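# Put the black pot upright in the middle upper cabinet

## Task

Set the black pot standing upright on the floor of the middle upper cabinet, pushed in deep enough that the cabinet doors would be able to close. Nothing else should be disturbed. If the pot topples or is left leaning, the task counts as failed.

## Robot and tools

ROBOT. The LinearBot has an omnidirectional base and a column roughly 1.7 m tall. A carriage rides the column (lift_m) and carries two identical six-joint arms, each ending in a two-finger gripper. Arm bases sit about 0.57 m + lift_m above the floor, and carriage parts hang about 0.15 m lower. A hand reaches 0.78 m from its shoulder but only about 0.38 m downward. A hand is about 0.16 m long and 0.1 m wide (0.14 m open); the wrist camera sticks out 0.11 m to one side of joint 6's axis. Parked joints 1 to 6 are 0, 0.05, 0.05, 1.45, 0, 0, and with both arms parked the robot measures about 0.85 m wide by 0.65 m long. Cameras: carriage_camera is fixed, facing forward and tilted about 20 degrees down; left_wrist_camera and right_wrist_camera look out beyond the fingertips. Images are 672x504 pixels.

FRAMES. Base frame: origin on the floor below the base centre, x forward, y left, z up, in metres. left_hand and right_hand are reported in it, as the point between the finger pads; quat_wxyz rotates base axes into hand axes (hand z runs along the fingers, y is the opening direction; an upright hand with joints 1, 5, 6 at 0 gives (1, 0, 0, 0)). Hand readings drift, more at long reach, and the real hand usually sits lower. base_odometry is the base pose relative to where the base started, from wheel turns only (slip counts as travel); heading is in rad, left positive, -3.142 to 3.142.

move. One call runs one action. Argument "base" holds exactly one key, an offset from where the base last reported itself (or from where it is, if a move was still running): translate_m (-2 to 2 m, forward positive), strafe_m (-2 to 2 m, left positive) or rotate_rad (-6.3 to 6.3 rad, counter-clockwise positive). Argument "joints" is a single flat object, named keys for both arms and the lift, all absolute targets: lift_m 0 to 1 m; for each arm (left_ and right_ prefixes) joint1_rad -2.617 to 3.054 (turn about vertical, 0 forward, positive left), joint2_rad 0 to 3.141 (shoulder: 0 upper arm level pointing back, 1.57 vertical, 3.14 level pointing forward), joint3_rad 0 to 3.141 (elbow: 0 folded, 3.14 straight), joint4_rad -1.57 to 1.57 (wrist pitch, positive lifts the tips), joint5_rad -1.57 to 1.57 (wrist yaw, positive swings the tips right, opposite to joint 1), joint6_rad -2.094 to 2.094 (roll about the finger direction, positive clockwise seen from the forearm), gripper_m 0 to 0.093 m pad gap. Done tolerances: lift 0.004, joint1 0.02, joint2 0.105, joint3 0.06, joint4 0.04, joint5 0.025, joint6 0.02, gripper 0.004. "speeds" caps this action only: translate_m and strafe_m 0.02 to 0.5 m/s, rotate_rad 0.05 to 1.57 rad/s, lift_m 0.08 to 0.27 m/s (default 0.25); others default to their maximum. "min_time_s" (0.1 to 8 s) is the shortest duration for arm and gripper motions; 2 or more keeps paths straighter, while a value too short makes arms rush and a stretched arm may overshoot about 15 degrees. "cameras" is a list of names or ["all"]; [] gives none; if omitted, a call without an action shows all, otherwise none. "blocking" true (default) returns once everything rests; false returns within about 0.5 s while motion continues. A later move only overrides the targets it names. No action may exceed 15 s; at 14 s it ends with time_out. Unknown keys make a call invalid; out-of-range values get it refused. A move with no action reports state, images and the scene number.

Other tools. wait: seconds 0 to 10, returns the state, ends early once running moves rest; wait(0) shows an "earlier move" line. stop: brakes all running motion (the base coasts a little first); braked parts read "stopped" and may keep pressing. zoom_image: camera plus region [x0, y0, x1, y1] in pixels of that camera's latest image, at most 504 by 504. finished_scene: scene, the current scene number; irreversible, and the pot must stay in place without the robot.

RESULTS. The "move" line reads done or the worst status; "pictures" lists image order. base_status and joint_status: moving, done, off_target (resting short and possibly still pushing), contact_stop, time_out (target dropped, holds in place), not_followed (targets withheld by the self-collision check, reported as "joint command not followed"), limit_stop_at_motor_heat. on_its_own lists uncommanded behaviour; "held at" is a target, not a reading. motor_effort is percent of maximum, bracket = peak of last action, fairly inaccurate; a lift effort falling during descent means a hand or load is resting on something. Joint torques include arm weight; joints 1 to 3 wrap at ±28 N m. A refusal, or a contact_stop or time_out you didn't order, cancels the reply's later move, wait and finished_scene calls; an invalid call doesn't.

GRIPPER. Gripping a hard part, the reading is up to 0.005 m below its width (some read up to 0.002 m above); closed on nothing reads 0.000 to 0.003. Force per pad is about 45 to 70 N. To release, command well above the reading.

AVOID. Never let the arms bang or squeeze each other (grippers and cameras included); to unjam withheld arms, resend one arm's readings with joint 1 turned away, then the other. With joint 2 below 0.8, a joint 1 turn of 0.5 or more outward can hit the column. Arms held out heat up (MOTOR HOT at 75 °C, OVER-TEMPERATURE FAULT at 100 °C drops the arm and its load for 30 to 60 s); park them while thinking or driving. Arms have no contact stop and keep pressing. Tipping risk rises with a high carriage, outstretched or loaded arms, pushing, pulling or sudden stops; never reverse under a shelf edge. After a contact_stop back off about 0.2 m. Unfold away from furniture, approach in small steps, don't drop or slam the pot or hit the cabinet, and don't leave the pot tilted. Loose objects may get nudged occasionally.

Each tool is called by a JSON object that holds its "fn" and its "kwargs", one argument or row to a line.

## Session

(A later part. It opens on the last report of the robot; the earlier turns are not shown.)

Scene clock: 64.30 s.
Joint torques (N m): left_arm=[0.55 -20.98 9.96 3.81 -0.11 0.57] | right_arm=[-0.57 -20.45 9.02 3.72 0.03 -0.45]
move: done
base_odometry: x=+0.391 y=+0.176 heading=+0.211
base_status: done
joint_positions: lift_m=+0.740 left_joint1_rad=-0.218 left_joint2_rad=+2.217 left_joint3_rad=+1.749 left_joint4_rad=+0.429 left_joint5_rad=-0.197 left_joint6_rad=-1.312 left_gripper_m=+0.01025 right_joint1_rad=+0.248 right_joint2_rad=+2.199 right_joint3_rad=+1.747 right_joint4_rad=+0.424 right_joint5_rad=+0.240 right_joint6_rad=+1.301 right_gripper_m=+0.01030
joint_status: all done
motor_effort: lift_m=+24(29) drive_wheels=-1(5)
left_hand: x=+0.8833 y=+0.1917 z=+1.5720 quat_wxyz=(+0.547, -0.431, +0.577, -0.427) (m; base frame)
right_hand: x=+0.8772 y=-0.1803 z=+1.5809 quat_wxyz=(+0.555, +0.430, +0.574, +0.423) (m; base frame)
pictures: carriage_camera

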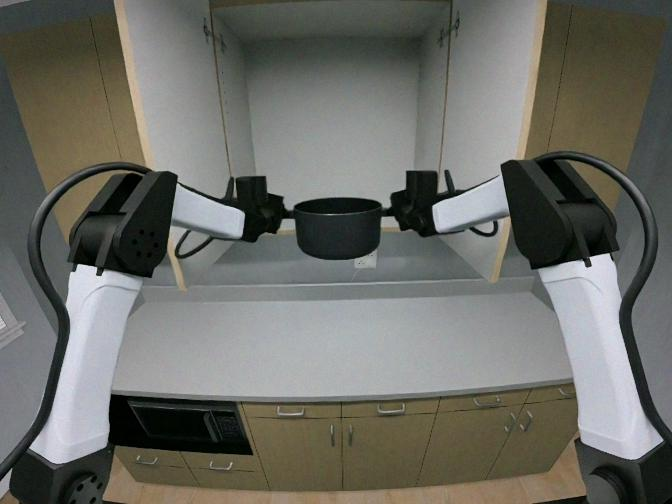

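{"fn": "move", "kwargs": {
  "base": {"translate_m": 0.32},
  "speeds": {"translate_m": 0.13},
  "cameras": ["carriage_camera", "left_wrist_camera", "right_wrist_camera"]
}}

{"fn": "zoom_image", "kwargs": {
  "camera": "carriage_camera",
  "region": [190, 180, 490, 330]
}}

Scene clock: 69.07 s.
Joint torques (N m): left_arm=[0.51 -21.07 10.07 3.82 -0.11 0.57] | right_arm=[-0.47 -20.41 8.99 3.75 0.05 -0.46]
move: done
base_odometry: x=+0.704 y=+0.243 heading=+0.210
base_status: done
joint_positions: lift_m=+0.740 left_joint1_rad=-0.218 left_joint2_rad=+2.217 left_joint3_rad=+1.749 left_joint4_rad=+0.428 left_joint5_rad=-0.197 left_joint6_rad=-1.312 left_gripper_m=+0.01025 right_joint1_rad=+0.248 right_joint2_rad=+2.199 right_joint3_rad=+1.747 right_joint4_rad=+0.423 right_joint5_rad=+0.240 right_joint6_rad=+1.301 right_gripper_m=+0.01030
joint_status: not commanded
motor_effort: lift_m=+24(25) drive_wheels=-6(10)
left_hand: x=+0.8833 y=+0.1917 z=+1.5717 quat_wxyz=(+0.546, -0.431, +0.577, -0.426) (m; base frame)
right_hand: x=+0.8772 y=-0.1804 z=+1.5806 quat_wxyz=(+0.554, +0.430, +0.574, +0.422) (m; base frame)
pictures: carriage_camera, left_wrist_camera, right_wrist_camera

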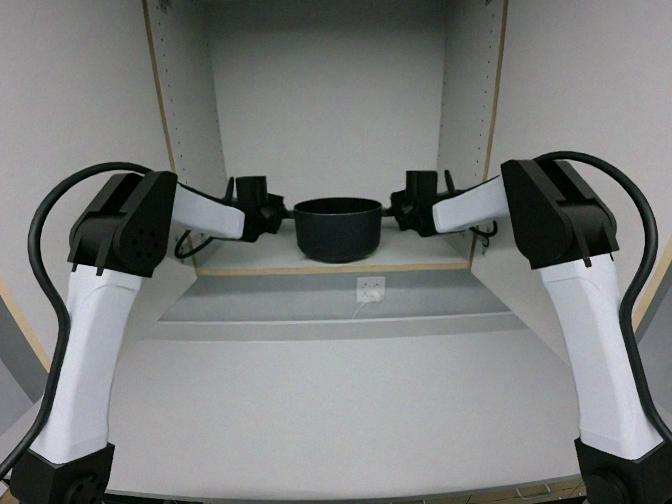

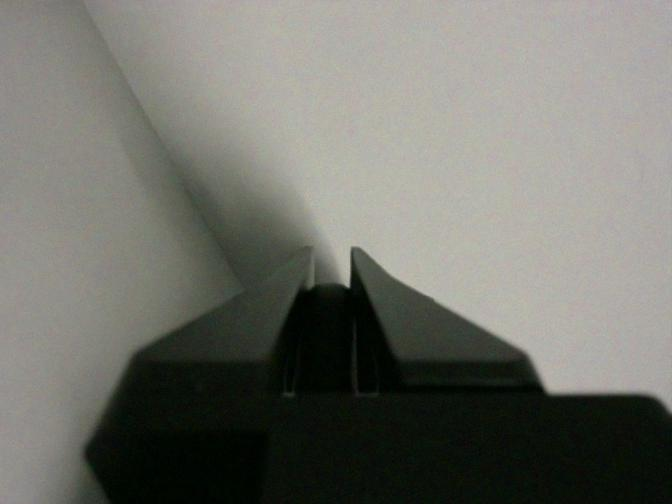

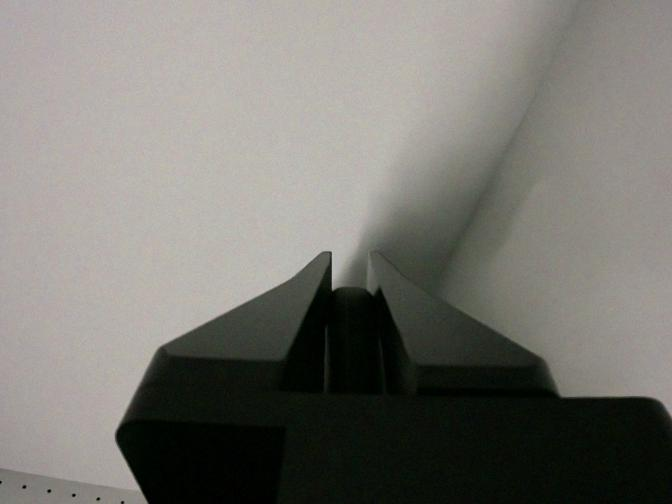

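Scaled by 1.680 from the camera's 672x504 image, which has a finer 960x720 frame.

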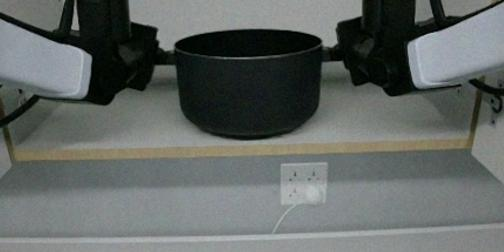

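{"fn": "move", "kwargs": {
  "base": {"translate_m": 0.05},
  "speeds": {"translate_m": 0.08, "lift_m": 0.08},
  "joints": {"lift_m": 0.715},
  "cameras": ["carriage_camera"]
}}

{"fn": "zoom_image", "kwargs": {
  "camera": "carriage_camera",
  "region": [190, 180, 490, 330]
}}

Scene clock: 71.03 s.
Joint torques (N m): left_arm=[0.53 -21.09 10 3.57 -0.11 0.57] | right_arm=[-0.5 -20.42 9.03 3.49 0.03 -0.42]
move: done
base_odometry: x=+0.753 y=+0.253 heading=+0.209
base_status: done
joint_positions: lift_m=+0.715 left_joint1_rad=-0.218 left_joint2_rad=+2.217 left_joint3_rad=+1.749 left_joint4_rad=+0.451 left_joint5_rad=-0.198 left_joint6_rad=-1.311 left_gripper_m=+0.01022 right_joint1_rad=+0.248 right_joint2_rad=+2.199 right_joint3_rad=+1.747 right_joint4_rad=+0.446 right_joint5_rad=+0.241 right_joint6_rad=+1.299 right_gripper_m=+0.01030
joint_status: all done
motor_effort: lift_m=+22(22) drive_wheels=+1(13)
left_hand: x=+0.8834 y=+0.1918 z=+1.5528 quat_wxyz=(+0.552, -0.428, +0.570, -0.432) (m; base frame)
right_hand: x=+0.8773 y=-0.1805 z=+1.5616 quat_wxyz=(+0.560, +0.427, +0.567, +0.428) (m; base frame)
pictures: carriage_camera

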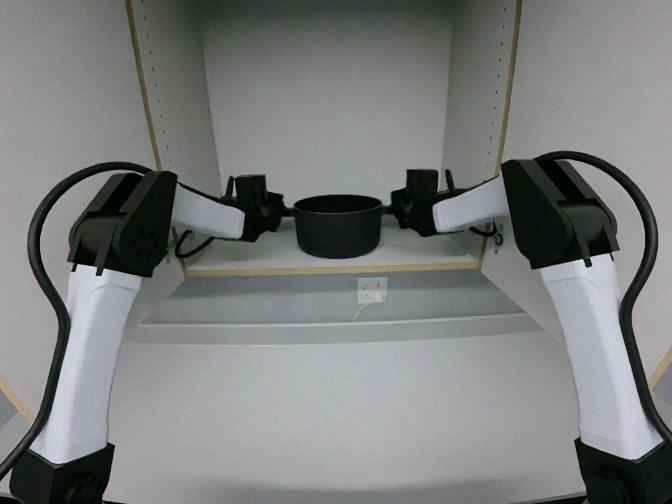

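Scaled by 1.680 from the camera's 672x504 image, which has a finer 960x720 frame.

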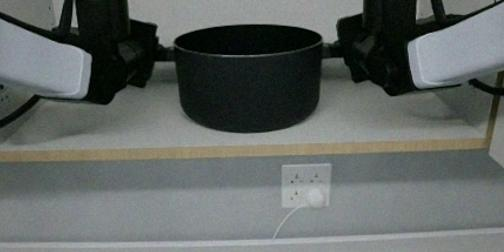

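{"fn": "move", "kwargs": {
  "joints": {"lift_m": 0.705},
  "speeds": {"lift_m": 0.08},
  "cameras": ["carriage_camera"]
}}

{"fn": "zoom_image", "kwargs": {
  "camera": "carriage_camera",
  "region": [190, 180, 490, 330]
}}

Scene clock: 73.33 s.
Joint torques (N m): left_arm=[0.51 -21.07 9.98 3.17 -0.11 0.45] | right_arm=[-0.59 -20.3 9.1 3.18 0.02 -0.4]
move: done
base_odometry: x=+0.753 y=+0.253 heading=+0.209
base_status: not commanded
joint_positions: lift_m=+0.705 left_joint1_rad=-0.218 left_joint2_rad=+2.217 left_joint3_rad=+1.749 left_joint4_rad=+0.485 left_joint5_rad=-0.198 left_joint6_rad=-1.300 left_gripper_m=+0.01016 right_joint1_rad=+0.248 right_joint2_rad=+2.199 right_joint3_rad=+1.747 right_joint4_rad=+0.474 right_joint5_rad=+0.241 right_joint6_rad=+1.296 right_gripper_m=+0.01026
joint_status: all done
motor_effort: lift_m=+21(22) drive_wheels=+2(6)
left_hand: x=+0.8834 y=+0.1918 z=+1.5511 quat_wxyz=(+0.563, -0.419, +0.562, -0.438) (m; base frame)
right_hand: x=+0.8772 y=-0.1805 z=+1.5584 quat_wxyz=(+0.567, +0.422, +0.558, +0.435) (m; base frame)
pictures: carriage_camera

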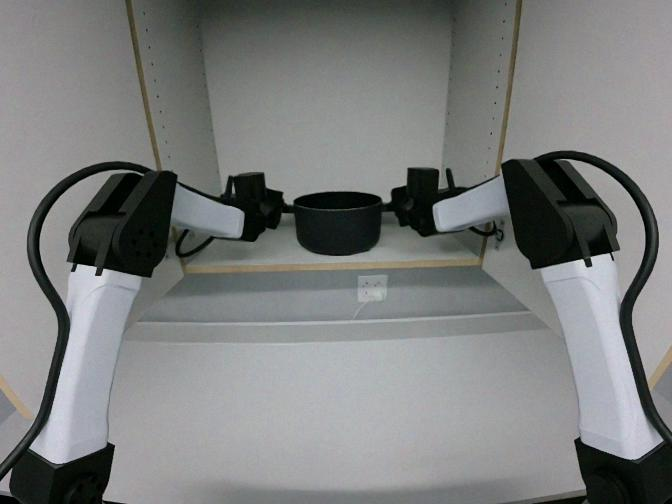

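Scaled by 1.680 from the camera's 672x504 image, which has a finer 960x720 frame.

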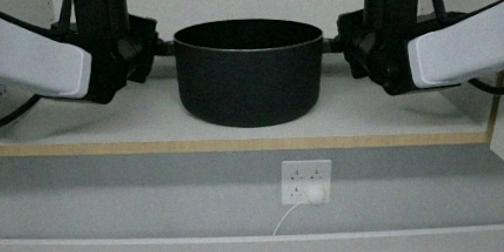

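{"fn": "move", "kwargs": {
  "joints": {"lift_m": 0.68, "left_joint4_rad": 0.47, "right_joint4_rad": 0.48},
  "speeds": {"lift_m": 0.08}
}}

{"fn": "move", "kwargs": {
  "joints": {"left_gripper_m": 0.04, "right_gripper_m": 0.04},
  "min_time_s": 1.2,
  "cameras": ["all"]
}}

Scene clock: 75.37 s.
Joint torques (N m): left_arm=[0.53 -18.4 8.39 2.15 -0.13 0.39] | right_arm=[-0.55 -17.74 8.29 1.9 0.01 -0.23]
move: done
MOTOR HOT: joint 2 (shoulder) of the left arm reports 75 °C; the controller stops that arm at 100 °C. To cool a motor, set the load down, stop pushing, or move to a pose that needs little force.
base_odometry: x=+0.753 y=+0.253 heading=+0.209
base_status: not commanded
joint_positions: lift_m=+0.680 left_joint1_rad=-0.218 left_joint2_rad=+2.193 left_joint3_rad=+1.766 left_joint4_rad=+0.483 left_joint5_rad=-0.195 left_joint6_rad=-1.297 left_gripper_m=+0.01015 right_joint1_rad=+0.248 right_joint2_rad=+2.175 right_joint3_rad=+1.756 right_joint4_rad=+0.487 right_joint5_rad=+0.241 right_joint6_rad=+1.282 right_gripper_m=+0.01019
joint_status: all done
motor_effort: lift_m=+20(20) drive_wheels=-5(7)
left_hand: x=+0.8801 y=+0.1920 z=+1.5497 quat_wxyz=(+0.571, -0.412, +0.550, -0.448) (m; base frame)
right_hand: x=+0.8733 y=-0.1816 z=+1.5569 quat_wxyz=(+0.580, +0.411, +0.546, +0.443) (m; base frame)
pictures: none

Scene clock: 76.87 s.
Joint torques (N m): left_arm=[0.54 -18.48 8.35 2.28 -0.1 0.25] | right_arm=[-0.57 -17.74 8.36 2.01 0.02 -0.21]
move: done
MOTOR HOT: still on. Joint 2 (shoulder) of the left arm reports 76 °C.
base_odometry: x=+0.753 y=+0.253 heading=+0.209
base_status: not commanded
joint_positions: lift_m=+0.680 left_joint1_rad=-0.218 left_joint2_rad=+2.193 left_joint3_rad=+1.766 left_joint4_rad=+0.473 left_joint5_rad=-0.198 left_joint6_rad=-1.282 left_gripper_m=+0.03991 right_joint1_rad=+0.248 right_joint2_rad=+2.175 right_joint3_rad=+1.756 right_joint4_rad=+0.477 right_joint5_rad=+0.241 right_joint6_rad=+1.282 right_gripper_m=+0.03991
joint_status: all done
motor_effort: lift_m=+20(20) drive_wheels=-6(7)
left_hand: x=+0.8803 y=+0.1925 z=+1.5474 quat_wxyz=(+0.573, -0.410, +0.556, -0.441) (m; base frame)
right_hand: x=+0.8734 y=-0.1816 z=+1.5546 quat_wxyz=(+0.578, +0.413, +0.549, +0.440) (m; base frame)
pictures: carriage_camera, left_wrist_camera, right_wrist_camera

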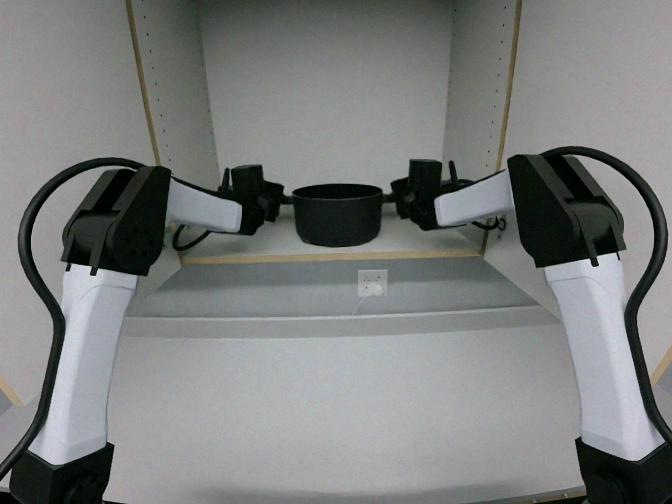

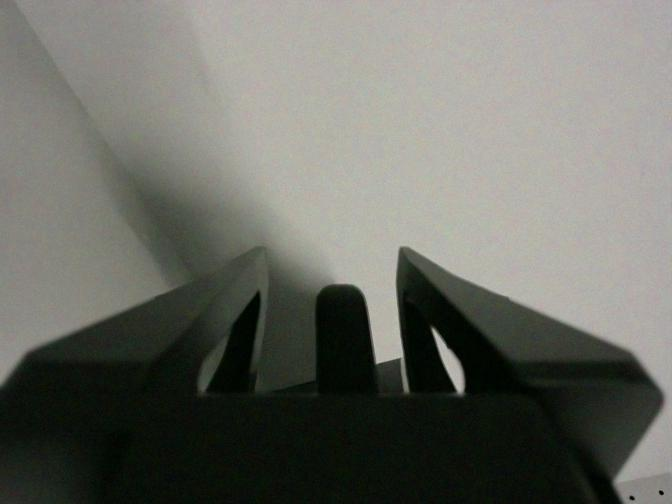

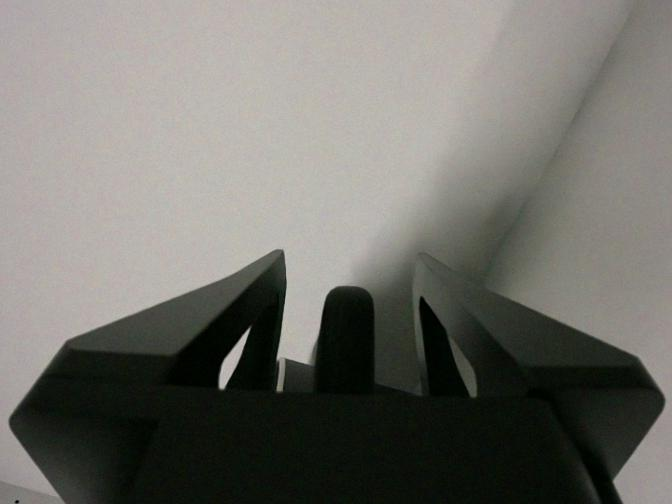

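{"fn": "move", "kwargs": {
  "joints": {"left_gripper_m": 0.065, "right_gripper_m": 0.065},
  "min_time_s": 0.6
}}

{"fn": "move", "kwargs": {
  "base": {"translate_m": -0.3},
  "speeds": {"translate_m": 0.2},
  "cameras": ["carriage_camera", "left_wrist_camera"]
}}

{"fn": "zoom_image", "kwargs": {
  "camera": "carriage_camera",
  "region": [240, 130, 440, 250]
}}

Scene clock: 78.33 s.
Joint torques (N m): left_arm=[0.49 -18.43 8.39 2.29 -0.09 0.25] | right_arm=[-0.49 -17.8 8.29 2 0.01 -0.23]
move: done
MOTOR HOT: still on. Joint 2 (shoulder) of the left arm reports 77 °C.
base_odometry: x=+0.753 y=+0.253 heading=+0.209
base_status: not commanded
joint_positions: lift_m=+0.680 left_joint1_rad=-0.218 left_joint2_rad=+2.193 left_joint3_rad=+1.766 left_joint4_rad=+0.473 left_joint5_rad=-0.199 left_joint6_rad=-1.282 left_gripper_m=+0.06488 right_joint1_rad=+0.248 right_joint2_rad=+2.175 right_joint3_rad=+1.756 right_joint4_rad=+0.477 right_joint5_rad=+0.241 right_joint6_rad=+1.282 right_gripper_m=+0.06488
joint_status: all done
motor_effort: lift_m=+20(20) drive_wheels=-5(7)
left_hand: x=+0.8803 y=+0.1926 z=+1.5473 quat_wxyz=(+0.573, -0.410, +0.556, -0.441) (m; base frame)
right_hand: x=+0.8734 y=-0.1816 z=+1.5546 quat_wxyz=(+0.578, +0.413, +0.549, +0.440) (m; base frame)
pictures: none

Scene clock: 80.93 s.
Joint torques (N m): left_arm=[0.35 -18.44 8.39 2.33 -0.08 0.24] | right_arm=[-0.25 -17.76 8.44 2.06 0 -0.23]
move: done
MOTOR HOT: still on. Joint 2 (shoulder) of the left arm reports 78 °C.
base_odometry: x=+0.459 y=+0.190 heading=+0.209
base_status: done
joint_positions: lift_m=+0.680 left_joint1_rad=-0.216 left_joint2_rad=+2.193 left_joint3_rad=+1.766 left_joint4_rad=+0.470 left_joint5_rad=-0.201 left_joint6_rad=-1.282 left_gripper_m=+0.06488 right_joint1_rad=+0.245 right_joint2_rad=+2.175 right_joint3_rad=+1.756 right_joint4_rad=+0.472 right_joint5_rad=+0.241 right_joint6_rad=+1.282 right_gripper_m=+0.06488
joint_status: not commanded
motor_effort: lift_m=+20(20) drive_wheels=-3(12)
left_hand: x=+0.8806 y=+0.1945 z=+1.5465 quat_wxyz=(+0.574, -0.412, +0.556, -0.439) (m; base frame)
right_hand: x=+0.8739 y=-0.1835 z=+1.5533 quat_wxyz=(+0.578, +0.414, +0.550, +0.438) (m; base frame)
pictures: carriage_camera, left_wrist_camera

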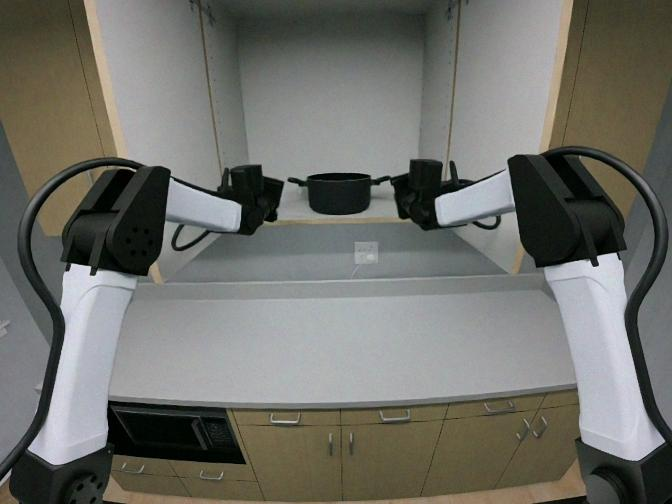

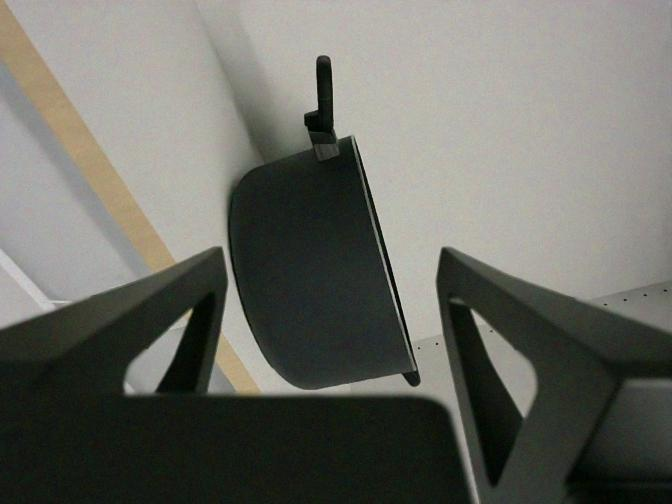

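Scaled by 2.520 from the camera's 672x504 image, which has a finer 960x720 frame.

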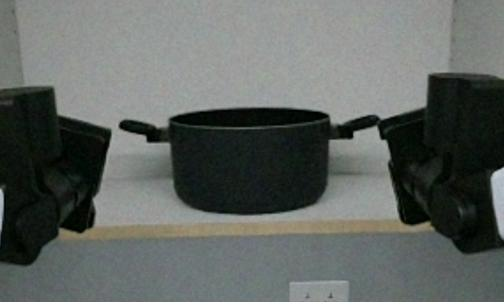

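{"fn": "finished_scene", "kwargs": {
  "scene": 2
}}

The scene is finished: the task was done.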